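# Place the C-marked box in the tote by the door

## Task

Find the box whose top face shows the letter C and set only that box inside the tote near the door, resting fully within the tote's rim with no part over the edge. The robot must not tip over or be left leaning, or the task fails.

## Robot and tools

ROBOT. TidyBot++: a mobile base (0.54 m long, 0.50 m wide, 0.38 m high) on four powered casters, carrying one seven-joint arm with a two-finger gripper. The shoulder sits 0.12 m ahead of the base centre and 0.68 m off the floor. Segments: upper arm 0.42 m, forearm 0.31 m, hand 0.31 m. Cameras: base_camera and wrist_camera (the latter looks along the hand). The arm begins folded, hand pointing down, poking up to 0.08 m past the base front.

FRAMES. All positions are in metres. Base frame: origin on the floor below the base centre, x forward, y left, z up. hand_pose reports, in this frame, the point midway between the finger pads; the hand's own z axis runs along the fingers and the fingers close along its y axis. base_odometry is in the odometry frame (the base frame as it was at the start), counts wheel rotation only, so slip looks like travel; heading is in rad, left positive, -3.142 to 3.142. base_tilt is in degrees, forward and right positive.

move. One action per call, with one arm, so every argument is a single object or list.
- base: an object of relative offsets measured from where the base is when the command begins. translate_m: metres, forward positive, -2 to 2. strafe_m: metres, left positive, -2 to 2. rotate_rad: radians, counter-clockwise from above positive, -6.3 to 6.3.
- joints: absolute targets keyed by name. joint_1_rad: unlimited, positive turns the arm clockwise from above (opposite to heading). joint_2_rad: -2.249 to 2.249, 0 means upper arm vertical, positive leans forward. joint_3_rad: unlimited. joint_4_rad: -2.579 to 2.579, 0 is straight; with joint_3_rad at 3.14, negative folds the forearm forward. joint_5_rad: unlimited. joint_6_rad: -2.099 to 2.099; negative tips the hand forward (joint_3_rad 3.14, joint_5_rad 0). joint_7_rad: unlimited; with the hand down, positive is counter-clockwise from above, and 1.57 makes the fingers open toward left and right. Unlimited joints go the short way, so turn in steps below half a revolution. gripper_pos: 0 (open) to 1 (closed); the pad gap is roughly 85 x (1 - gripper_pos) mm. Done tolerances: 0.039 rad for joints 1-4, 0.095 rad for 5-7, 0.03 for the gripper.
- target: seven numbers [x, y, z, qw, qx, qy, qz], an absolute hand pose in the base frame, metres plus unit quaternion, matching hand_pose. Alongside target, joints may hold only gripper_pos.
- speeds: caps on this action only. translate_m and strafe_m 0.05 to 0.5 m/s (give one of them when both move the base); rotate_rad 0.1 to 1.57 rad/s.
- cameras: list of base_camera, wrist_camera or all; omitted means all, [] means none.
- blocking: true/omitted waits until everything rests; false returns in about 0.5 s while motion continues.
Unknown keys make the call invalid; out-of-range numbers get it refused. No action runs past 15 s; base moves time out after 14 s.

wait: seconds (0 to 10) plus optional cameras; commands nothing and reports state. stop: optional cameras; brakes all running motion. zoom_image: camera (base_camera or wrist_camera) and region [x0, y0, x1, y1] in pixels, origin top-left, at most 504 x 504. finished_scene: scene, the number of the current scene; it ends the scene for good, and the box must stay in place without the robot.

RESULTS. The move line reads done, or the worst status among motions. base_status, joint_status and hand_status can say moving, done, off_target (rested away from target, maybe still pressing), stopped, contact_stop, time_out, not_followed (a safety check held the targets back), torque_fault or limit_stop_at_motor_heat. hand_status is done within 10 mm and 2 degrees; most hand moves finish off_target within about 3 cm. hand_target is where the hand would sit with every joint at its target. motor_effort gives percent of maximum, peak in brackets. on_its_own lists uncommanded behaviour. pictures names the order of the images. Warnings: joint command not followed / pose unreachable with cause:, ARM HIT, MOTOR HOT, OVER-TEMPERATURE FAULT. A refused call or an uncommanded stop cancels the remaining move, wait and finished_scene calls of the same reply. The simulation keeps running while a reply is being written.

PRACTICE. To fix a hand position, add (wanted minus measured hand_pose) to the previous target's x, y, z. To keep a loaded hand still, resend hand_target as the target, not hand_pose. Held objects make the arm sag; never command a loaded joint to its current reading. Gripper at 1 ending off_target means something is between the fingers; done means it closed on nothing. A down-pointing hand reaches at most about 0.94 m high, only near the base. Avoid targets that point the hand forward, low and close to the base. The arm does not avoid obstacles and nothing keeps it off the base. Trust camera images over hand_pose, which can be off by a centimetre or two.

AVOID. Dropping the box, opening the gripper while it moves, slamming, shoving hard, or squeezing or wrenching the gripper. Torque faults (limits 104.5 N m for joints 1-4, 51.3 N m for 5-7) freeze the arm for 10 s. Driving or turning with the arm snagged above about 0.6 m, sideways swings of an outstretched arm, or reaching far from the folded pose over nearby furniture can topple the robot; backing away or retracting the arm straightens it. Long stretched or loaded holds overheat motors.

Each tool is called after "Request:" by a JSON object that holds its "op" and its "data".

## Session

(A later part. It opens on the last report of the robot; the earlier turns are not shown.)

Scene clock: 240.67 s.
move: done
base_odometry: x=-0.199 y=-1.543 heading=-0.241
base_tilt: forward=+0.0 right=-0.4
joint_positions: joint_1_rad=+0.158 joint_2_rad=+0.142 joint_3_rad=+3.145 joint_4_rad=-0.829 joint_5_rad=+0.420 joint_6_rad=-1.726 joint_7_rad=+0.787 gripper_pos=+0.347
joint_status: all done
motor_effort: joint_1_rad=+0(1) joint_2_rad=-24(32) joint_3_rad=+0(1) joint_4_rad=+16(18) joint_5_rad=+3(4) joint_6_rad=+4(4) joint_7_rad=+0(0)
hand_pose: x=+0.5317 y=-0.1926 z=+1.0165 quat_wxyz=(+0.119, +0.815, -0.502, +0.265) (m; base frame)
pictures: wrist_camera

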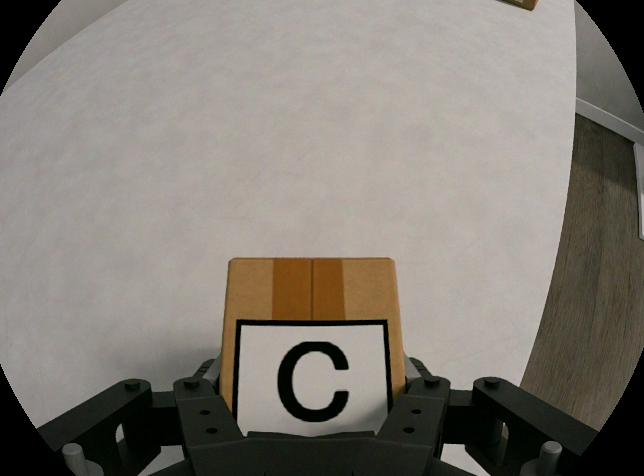

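Request:
{"op": "move", "data": {"joints": {"joint_2_rad": 0.0}, "cameras": []}}

Request:
{"op": "move", "data": {"base": {"translate_m": -1.98, "strafe_m": -0.17}, "joints": {"joint_1_rad": 0.0, "joint_2_rad": -0.3, "joint_4_rad": -1.2, "joint_5_rad": 0.0, "joint_6_rad": -1.4, "joint_7_rad": 1.57}}}

Scene clock: 256.47 s.
move: done
base_odometry: x=-0.199 y=-1.543 heading=-0.241
base_tilt: forward=+0.1 right=-0.5
joint_positions: joint_1_rad=+0.158 joint_2_rad=-0.002 joint_3_rad=+3.145 joint_4_rad=-0.829 joint_5_rad=+0.420 joint_6_rad=-1.726 joint_7_rad=+0.787 gripper_pos=+0.347
joint_status: all done
motor_effort: joint_1_rad=+1(1) joint_2_rad=-17(27) joint_3_rad=+0(1) joint_4_rad=+16(17) joint_5_rad=+3(3) joint_6_rad=+5(6) joint_7_rad=+0(0)
hand_pose: x=+0.4796 y=-0.1843 z=+1.0759 quat_wxyz=(+0.092, +0.792, -0.507, +0.328) (m; base frame)
pictures: none

Scene clock: 261.77 s.
move: done
base_odometry: x=-2.162 y=-1.234 heading=-0.242
base_tilt: forward=+0.0 right=-0.4
base_status: done
joint_positions: joint_1_rad=+0.022 joint_2_rad=-0.292 joint_3_rad=+3.145 joint_4_rad=-1.190 joint_5_rad=+0.038 joint_6_rad=-1.483 joint_7_rad=+1.515 gripper_pos=+0.347
joint_status: all done
motor_effort: joint_1_rad=+0(3) joint_2_rad=-8(22) joint_3_rad=+0(1) joint_4_rad=+17(18) joint_5_rad=+0(3) joint_6_rad=+6(7) joint_7_rad=+0(1)
hand_pose: x=+0.4578 y=-0.0197 z=+1.0552 quat_wxyz=(+0.012, +0.927, -0.044, +0.371) (m; base frame)
pictures: base_camera, wrist_camera

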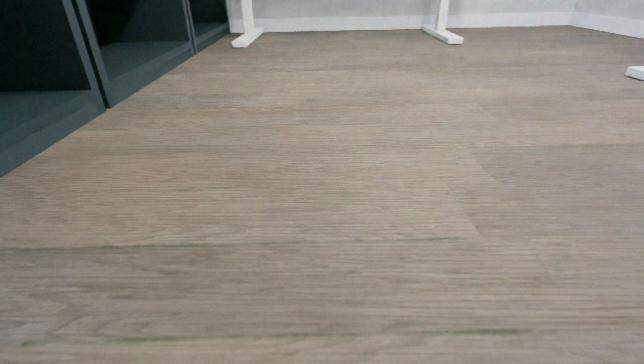

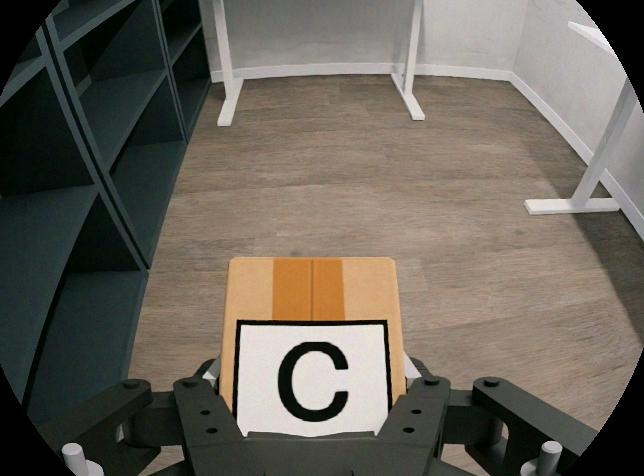

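Request:
{"op": "move", "data": {"base": {"rotate_rad": 1.571}}}

Scene clock: 264.80 s.
move: done
base_odometry: x=-2.162 y=-1.234 heading=+1.328
base_tilt: forward=+0.1 right=-0.4
base_status: done
joint_positions: joint_1_rad=+0.017 joint_2_rad=-0.292 joint_3_rad=+3.145 joint_4_rad=-1.191 joint_5_rad=+0.030 joint_6_rad=-1.480 joint_7_rad=+1.515 gripper_pos=+0.347
motor_effort: joint_1_rad=+1(2) joint_2_rad=-8(10) joint_3_rad=-1(3) joint_4_rad=+17(18) joint_5_rad=+0(2) joint_6_rad=+7(7) joint_7_rad=+0(1)
hand_pose: x=+0.4587 y=-0.0152 z=+1.0556 quat_wxyz=(+0.007, +0.927, -0.040, +0.372) (m; base frame)
pictures: base_camera, wrist_camera

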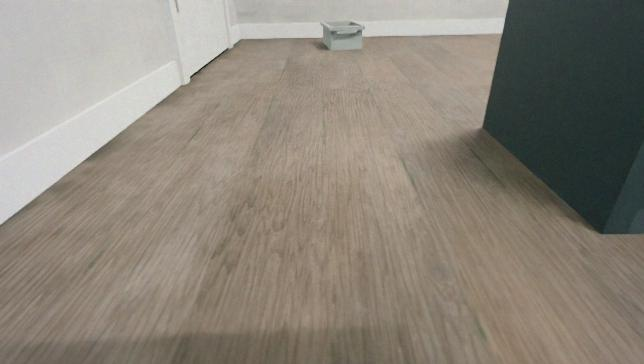

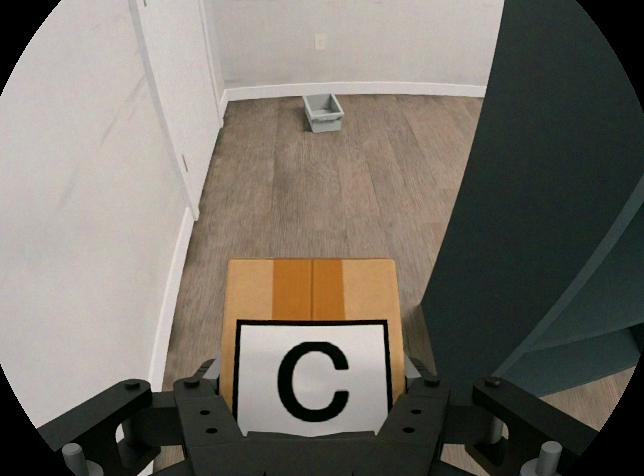

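Request:
{"op": "move", "data": {"base": {"translate_m": 1.5, "strafe_m": 0.035}, "joints": {"joint_2_rad": -0.1, "joint_4_rad": -1.1, "joint_6_rad": -1.95}}}

Scene clock: 272.77 s.
move: done
base_odometry: x=-1.836 y=+0.231 heading=+1.330
base_tilt: forward=+0.1 right=-0.4
base_status: done
joint_positions: joint_1_rad=+0.017 joint_2_rad=-0.110 joint_3_rad=+3.145 joint_4_rad=-1.118 joint_5_rad=+0.030 joint_6_rad=-1.878 joint_7_rad=+1.515 gripper_pos=+0.347
joint_status: all done
motor_effort: joint_1_rad=+0(2) joint_2_rad=-13(16) joint_3_rad=+0(2) joint_4_rad=+16(18) joint_5_rad=+0(1) joint_6_rad=+2(8) joint_7_rad=+0(1)
hand_pose: x=+0.4172 y=-0.0137 z=+0.9669 quat_wxyz=(+0.011, +0.991, -0.044, +0.128) (m; base frame)
pictures: base_camera, wrist_camera

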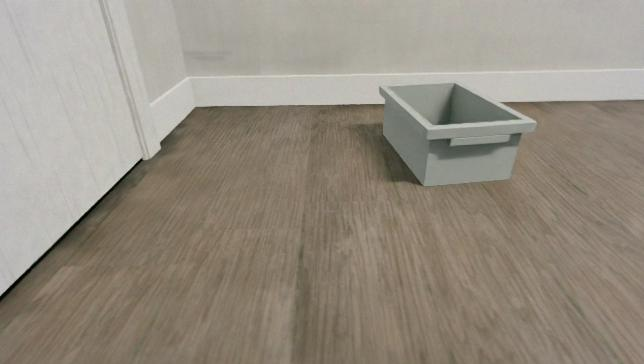

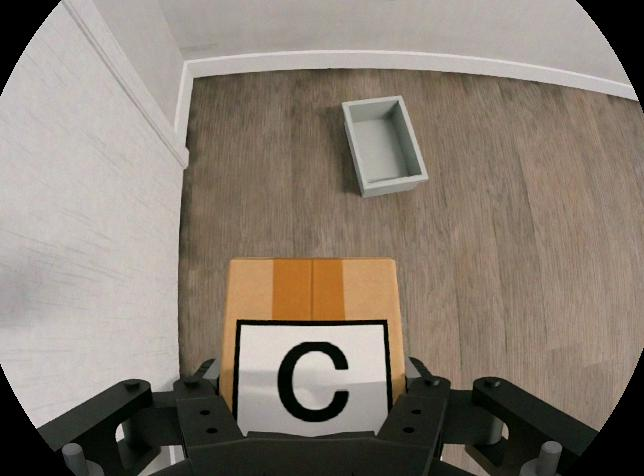

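Request:
{"op": "move", "data": {"base": {"translate_m": 0.31, "strafe_m": -0.19}, "joints": {"joint_1_rad": 0.205, "joint_2_rad": 1.235, "joint_3_rad": 3.14, "joint_4_rad": -1.995, "joint_5_rad": 0.31, "joint_6_rad": 0.66, "joint_7_rad": 1.68}}}

Scene clock: 285.27 s.
move: done
base_odometry: x=-1.578 y=+0.486 heading=+1.330
base_tilt: forward=+0.1 right=-0.4
base_status: done
joint_positions: joint_1_rad=+0.182 joint_2_rad=+1.208 joint_3_rad=+3.145 joint_4_rad=-1.983 joint_5_rad=+0.271 joint_6_rad=+0.575 joint_7_rad=+1.625 gripper_pos=+0.347
joint_status: all done
motor_effort: joint_1_rad=+0(3) joint_2_rad=-40(44) joint_3_rad=-2(3) joint_4_rad=+2(18) joint_5_rad=+0(1) joint_6_rad=+5(6) joint_7_rad=+0(1)
hand_pose: x=+0.6460 y=-0.0514 z=+0.2478 quat_wxyz=(-0.009, +0.963, +0.067, +0.260) (m; base frame)
pictures: base_camera, wrist_camera

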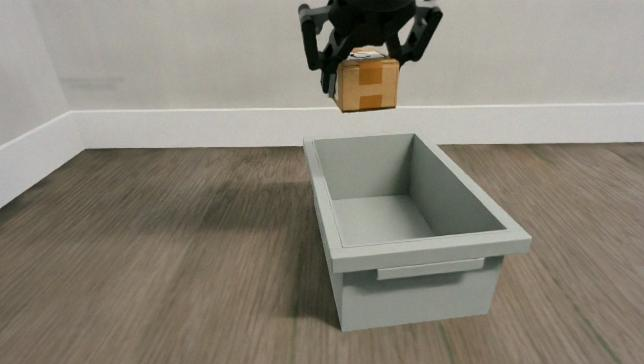

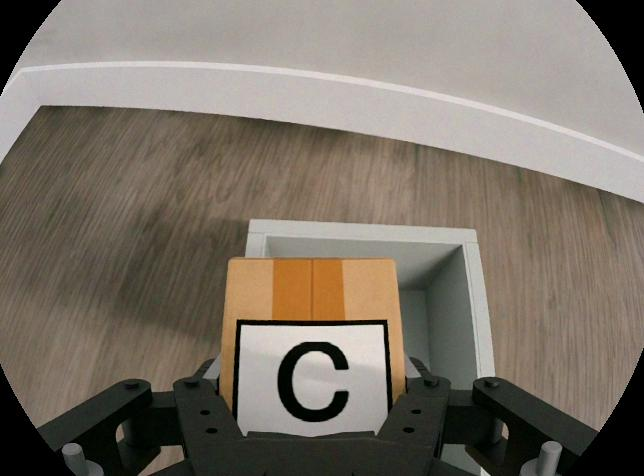

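Request:
{"op": "move", "data": {"joints": {"joint_1_rad": 0.258, "joint_2_rad": 1.315, "joint_4_rad": -1.81, "joint_5_rad": 0.37, "joint_6_rad": 0.48}}}

Scene clock: 297.93 s.
move: done
base_odometry: x=-1.578 y=+0.486 heading=+1.330
base_tilt: forward=+0.1 right=-0.4
joint_positions: joint_1_rad=+0.239 joint_2_rad=+1.280 joint_3_rad=+3.145 joint_4_rad=-1.825 joint_5_rad=+0.330 joint_6_rad=+0.543 joint_7_rad=+1.625 gripper_pos=+0.347
joint_status: all done
motor_effort: joint_1_rad=+1(2) joint_2_rad=-43(43) joint_3_rad=-2(3) joint_4_rad=+4(4) joint_5_rad=-1(1) joint_6_rad=+5(6) joint_7_rad=+0(0)
hand_pose: x=+0.6912 y=-0.0868 z=+0.2272 quat_wxyz=(+0.002, +0.956, +0.071, +0.284) (m; base frame)
pictures: base_camera, wrist_camera

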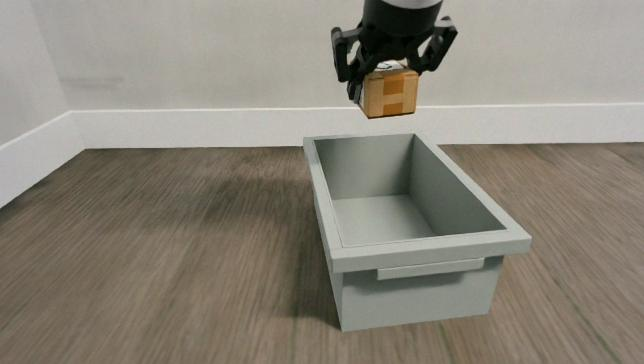

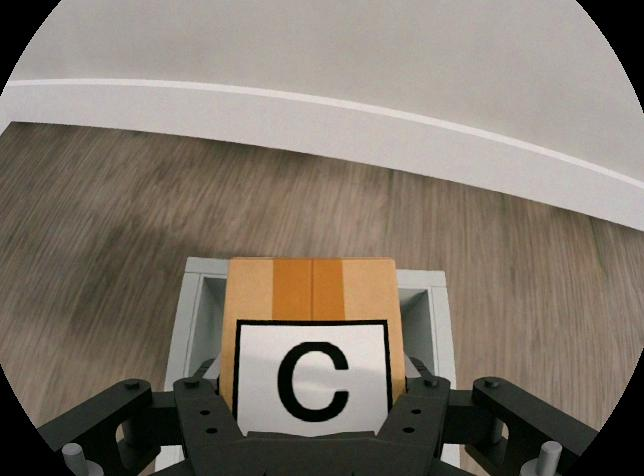

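Request:
{"op": "move", "data": {"joints": {"joint_2_rad": 1.535, "joint_4_rad": -1.642, "joint_6_rad": 0.655, "joint_7_rad": 1.51}}}

Scene clock: 303.17 s.
move: done
base_odometry: x=-1.578 y=+0.486 heading=+1.330
base_tilt: forward=+0.1 right=-0.5
joint_positions: joint_1_rad=+0.239 joint_2_rad=+1.515 joint_3_rad=+3.145 joint_4_rad=-1.658 joint_5_rad=+0.331 joint_6_rad=+0.576 joint_7_rad=+1.562 gripper_pos=+0.347
joint_status: all done
motor_effort: joint_1_rad=+0(2) joint_2_rad=-43(46) joint_3_rad=-2(3) joint_4_rad=+2(4) joint_5_rad=-1(1) joint_6_rad=+5(6) joint_7_rad=+0(1)
hand_pose: x=+0.6778 y=-0.0803 z=+0.1248 quat_wxyz=(-0.017, +0.962, +0.039, +0.268) (m; base frame)
pictures: base_camera, wrist_camera

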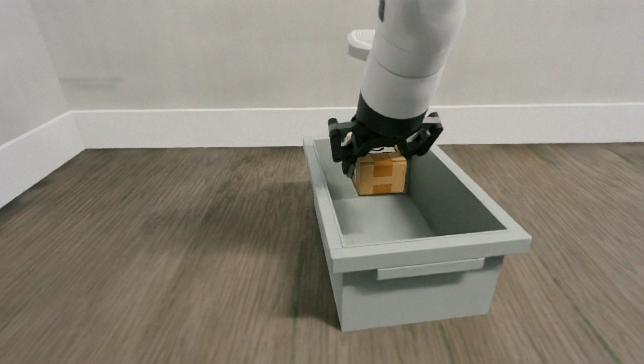

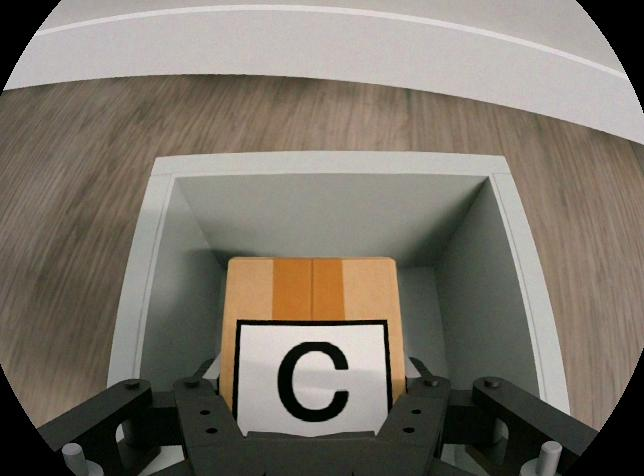

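Request:
{"op": "move", "data": {"joints": {"joint_1_rad": 0.277, "joint_2_rad": 1.707, "joint_4_rad": -1.46, "joint_6_rad": 0.64}}}

Scene clock: 306.37 s.
move: done
base_odometry: x=-1.578 y=+0.486 heading=+1.330
base_tilt: forward=+0.1 right=-0.4
joint_positions: joint_1_rad=+0.256 joint_2_rad=+1.686 joint_3_rad=+3.145 joint_4_rad=-1.475 joint_5_rad=+0.332 joint_6_rad=+0.576 joint_7_rad=+1.562 gripper_pos=+0.347
joint_status: all done
motor_effort: joint_1_rad=+0(2) joint_2_rad=-43(46) joint_3_rad=-2(3) joint_4_rad=+2(4) joint_5_rad=+0(1) joint_6_rad=+5(6) joint_7_rad=+0(0)
hand_pose: x=+0.6812 y=-0.0904 z=+0.0548 quat_wxyz=(-0.013, +0.961, +0.032, +0.274) (m; base frame)
pictures: base_camera, wrist_camera

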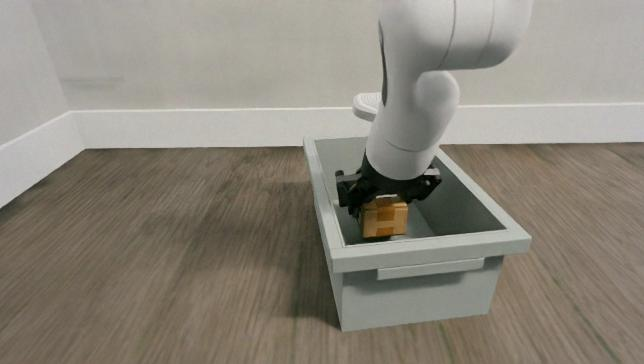

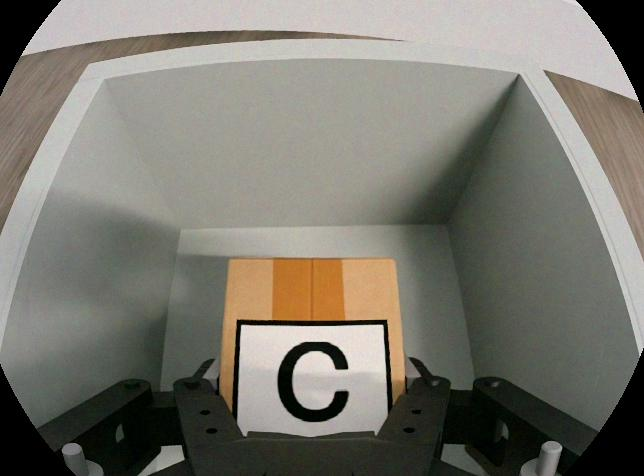

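Request:
{"op": "move", "data": {"joints": {"joint_2_rad": 1.743, "joint_4_rad": -1.417, "joint_6_rad": 0.63}, "cameras": []}}

Request:
{"op": "move", "data": {"joints": {"joint_2_rad": 1.76, "joint_4_rad": -1.397}, "cameras": []}}

Request:
{"op": "move", "data": {"joints": {"joint_2_rad": 1.775, "joint_4_rad": -1.38}, "cameras": ["base_camera"]}}

Scene clock: 310.63 s.
move: done
base_odometry: x=-1.578 y=+0.486 heading=+1.330
base_tilt: forward=+0.1 right=-0.4
joint_positions: joint_1_rad=+0.256 joint_2_rad=+1.711 joint_3_rad=+3.145 joint_4_rad=-1.428 joint_5_rad=+0.332 joint_6_rad=+0.576 joint_7_rad=+1.562 gripper_pos=+0.347
joint_status: all done
motor_effort: joint_1_rad=+0(1) joint_2_rad=-43(44) joint_3_rad=-2(3) joint_4_rad=+3(3) joint_5_rad=-1(1) joint_6_rad=+5(6) joint_7_rad=+0(0)
hand_pose: x=+0.6924 y=-0.0933 z=+0.0478 quat_wxyz=(-0.010, +0.958, +0.033, +0.285) (m; base frame)
pictures: none

Scene clock: 311.27 s.
move: done
base_odometry: x=-1.578 y=+0.486 heading=+1.330
base_tilt: forward=+0.1 right=-0.4
joint_positions: joint_1_rad=+0.256 joint_2_rad=+1.727 joint_3_rad=+3.145 joint_4_rad=-1.409 joint_5_rad=+0.332 joint_6_rad=+0.576 joint_7_rad=+1.562 gripper_pos=+0.347
joint_status: all done
motor_effort: joint_1_rad=+0(1) joint_2_rad=-43(44) joint_3_rad=-2(3) joint_4_rad=+3(4) joint_5_rad=+0(1) joint_6_rad=+5(5) joint_7_rad=+0(0)
hand_pose: x=+0.6934 y=-0.0935 z=+0.0419 quat_wxyz=(-0.010, +0.958, +0.033, +0.286) (m; base frame)
pictures: none

Scene clock: 311.87 s.
move: done
base_odometry: x=-1.578 y=+0.486 heading=+1.330
base_tilt: forward=+0.1 right=-0.4
joint_positions: joint_1_rad=+0.256 joint_2_rad=+1.741 joint_3_rad=+3.145 joint_4_rad=-1.392 joint_5_rad=+0.332 joint_6_rad=+0.576 joint_7_rad=+1.562 gripper_pos=+0.347
joint_status: all done
motor_effort: joint_1_rad=+0(1) joint_2_rad=-43(44) joint_3_rad=-2(3) joint_4_rad=+3(3) joint_5_rad=-1(1) joint_6_rad=+5(6) joint_7_rad=+0(0)
hand_pose: x=+0.6936 y=-0.0935 z=+0.0360 quat_wxyz=(-0.010, +0.957, +0.033, +0.287) (m; base frame)
pictures: base_camera

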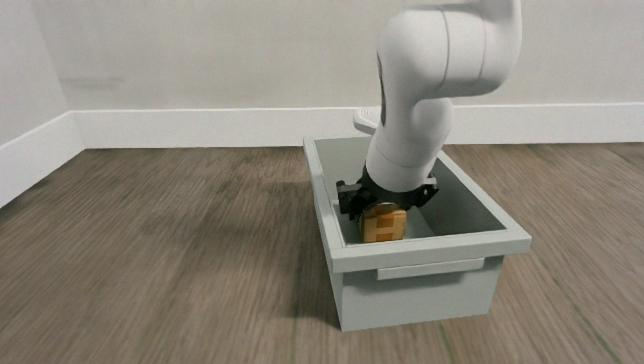

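Request:
{"op": "move", "data": {"joints": {"joint_6_rad": 0.455}, "cameras": []}}

Request:
{"op": "move", "data": {"joints": {"joint_2_rad": 1.79, "joint_4_rad": -1.368}, "cameras": ["wrist_camera"]}}

Scene clock: 316.97 s.
move: done
base_odometry: x=-1.578 y=+0.486 heading=+1.330
base_tilt: forward=+0.1 right=-0.4
joint_positions: joint_1_rad=+0.257 joint_2_rad=+1.729 joint_3_rad=+3.143 joint_4_rad=-1.382 joint_5_rad=+0.334 joint_6_rad=+0.486 joint_7_rad=+1.562 gripper_pos=+0.347
joint_status: all done
motor_effort: joint_1_rad=+1(2) joint_2_rad=-36(43) joint_3_rad=-1(3) joint_4_rad=+1(3) joint_5_rad=+0(1) joint_6_rad=+1(5) joint_7_rad=+0(1)
hand_pose: x=+0.6830 y=-0.0983 z=+0.0302 quat_wxyz=(-0.005, +0.967, +0.035, +0.254) (m; base frame)
pictures: none

Scene clock: 317.50 s.
move: off_target
base_odometry: x=-1.578 y=+0.486 heading=+1.330
base_tilt: forward=+0.1 right=-0.4
joint_positions: joint_1_rad=+0.257 joint_2_rad=+1.730 joint_3_rad=+3.143 joint_4_rad=-1.378 joint_5_rad=+0.334 joint_6_rad=+0.486 joint_7_rad=+1.562 gripper_pos=+0.347
joint_status: joint_2_rad off_target (ended at +1.730, target +1.790); the others done
motor_effort: joint_1_rad=+0(1) joint_2_rad=-37(38) joint_3_rad=-1(2) joint_4_rad=+2(3) joint_5_rad=-1(1) joint_6_rad=+2(3) joint_7_rad=+0(1)
hand_pose: x=+0.6848 y=-0.0987 z=+0.0302 quat_wxyz=(-0.005, +0.966, +0.035, +0.256) (m; base frame)
pictures: wrist_camera

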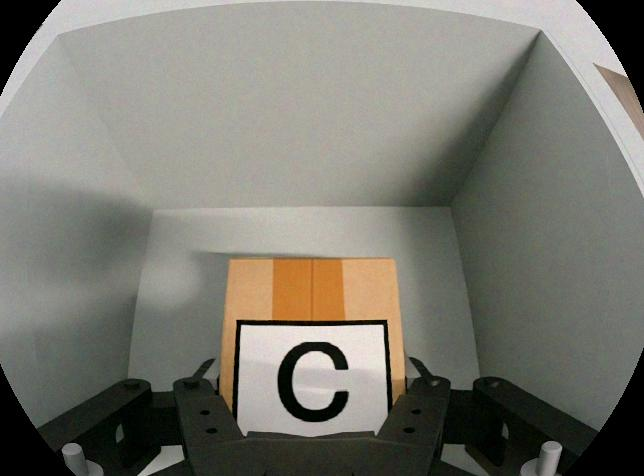

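Request:
{"op": "move", "data": {"joints": {"gripper_pos": 0.1}, "cameras": ["wrist_camera"]}}

Request:
{"op": "move", "data": {"joints": {"joint_1_rad": 0.30, "joint_2_rad": 1.69, "joint_4_rad": -1.56, "joint_6_rad": 0.64}, "cameras": ["wrist_camera"]}}

Scene clock: 321.93 s.
move: done
base_odometry: x=-1.578 y=+0.486 heading=+1.330
base_tilt: forward=+0.1 right=-0.4
joint_positions: joint_1_rad=+0.260 joint_2_rad=+1.746 joint_3_rad=+3.143 joint_4_rad=-1.373 joint_5_rad=+0.334 joint_6_rad=+0.486 joint_7_rad=+1.562 gripper_pos=+0.100
joint_status: all done
motor_effort: joint_1_rad=+0(2) joint_2_rad=-36(41) joint_3_rad=-2(4) joint_4_rad=+1(3) joint_5_rad=+0(1) joint_6_rad=+2(4) joint_7_rad=+0(1)
hand_pose: x=+0.6768 y=-0.0986 z=+0.0217 quat_wxyz=(-0.006, +0.968, +0.033, +0.250) (m; base frame)
pictures: wrist_camera

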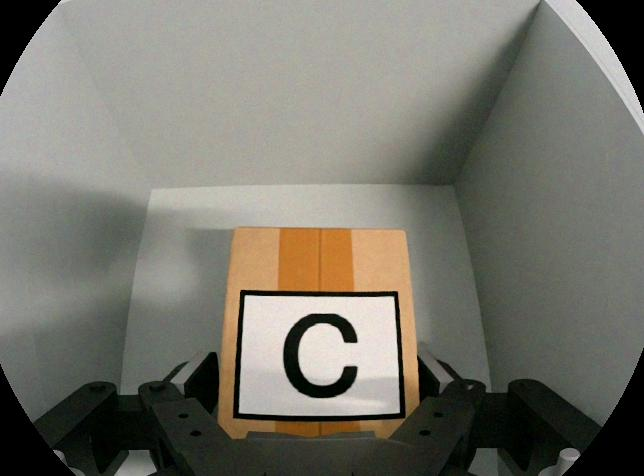

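Scene clock: 323.27 s.
move: done
base_odometry: x=-1.578 y=+0.486 heading=+1.330
base_tilt: forward=+0.1 right=-0.5
joint_positions: joint_1_rad=+0.279 joint_2_rad=+1.695 joint_3_rad=+3.143 joint_4_rad=-1.547 joint_5_rad=+0.334 joint_6_rad=+0.561 joint_7_rad=+1.562 gripper_pos=+0.100
joint_status: all done
motor_effort: joint_1_rad=+0(2) joint_2_rad=-40(42) joint_3_rad=-2(3) joint_4_rad=+0(2) joint_5_rad=+0(1) joint_6_rad=+4(5) joint_7_rad=+0(0)
hand_pose: x=+0.6289 y=-0.0893 z=+0.0388 quat_wxyz=(-0.023, +0.973, +0.018, +0.230) (m; base frame)
pictures: wrist_camera

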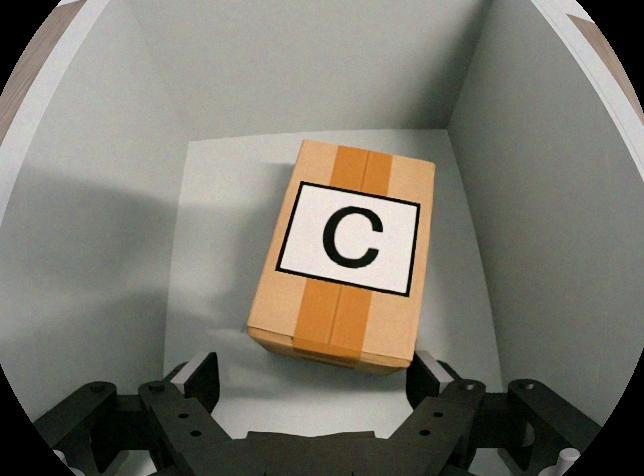

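Request:
{"op": "move", "data": {"joints": {"joint_2_rad": 1.56, "joint_4_rad": -1.74, "joint_6_rad": 0.68}, "cameras": ["wrist_camera"]}}

Request:
{"op": "move", "data": {"joints": {"joint_2_rad": 1.26, "joint_4_rad": -1.975, "joint_6_rad": 0.66}}}

Scene clock: 331.60 s.
move: done
base_odometry: x=-1.578 y=+0.486 heading=+1.330
base_tilt: forward=+0.1 right=-0.4
joint_positions: joint_1_rad=+0.281 joint_2_rad=+1.560 joint_3_rad=+3.143 joint_4_rad=-1.724 joint_5_rad=+0.335 joint_6_rad=+0.601 joint_7_rad=+1.562 gripper_pos=+0.100
joint_status: all done
motor_effort: joint_1_rad=+0(2) joint_2_rad=-40(41) joint_3_rad=-2(4) joint_4_rad=+0(2) joint_5_rad=+0(0) joint_6_rad=+4(5) joint_7_rad=+0(0)
hand_pose: x=+0.6196 y=-0.0841 z=+0.0972 quat_wxyz=(-0.029, +0.973, +0.015, +0.230) (m; base frame)
pictures: wrist_camera

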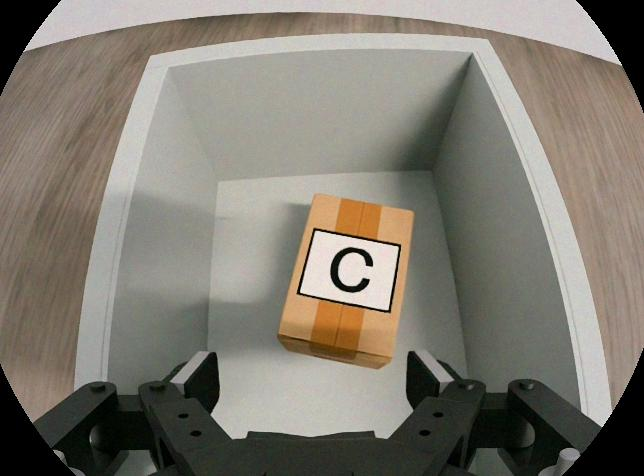

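Scene clock: 333.03 s.
move: done
base_odometry: x=-1.578 y=+0.486 heading=+1.330
base_tilt: forward=+0.1 right=-0.4
joint_positions: joint_1_rad=+0.281 joint_2_rad=+1.258 joint_3_rad=+3.143 joint_4_rad=-1.959 joint_5_rad=+0.335 joint_6_rad=+0.601 joint_7_rad=+1.562 gripper_pos=+0.100
joint_status: all done
motor_effort: joint_1_rad=+0(1) joint_2_rad=-39(42) joint_3_rad=-2(3) joint_4_rad=+1(2) joint_5_rad=+0(1) joint_6_rad=+4(6) joint_7_rad=+0(0)
hand_pose: x=+0.6378 y=-0.0893 z=+0.2294 quat_wxyz=(-0.019, +0.965, +0.018, +0.261) (m; base frame)
pictures: base_camera, wrist_camera

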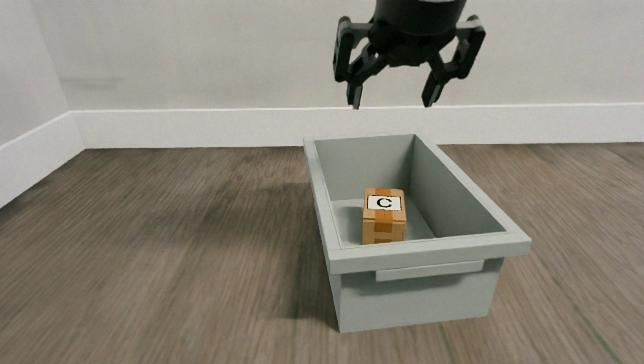

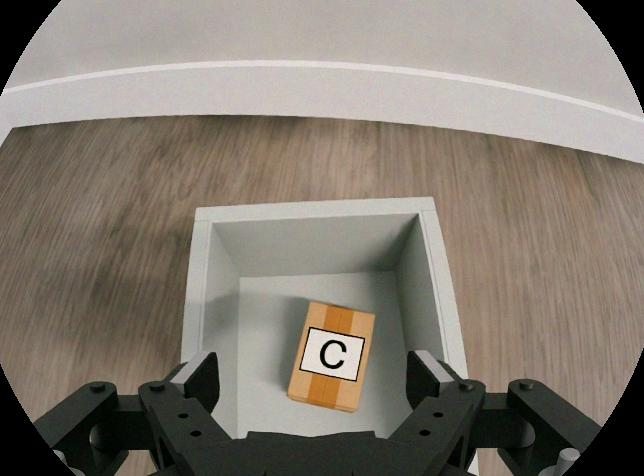

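Request:
{"op": "finished_scene", "data": {"scene": 3}}

The scene is finished: the task was done.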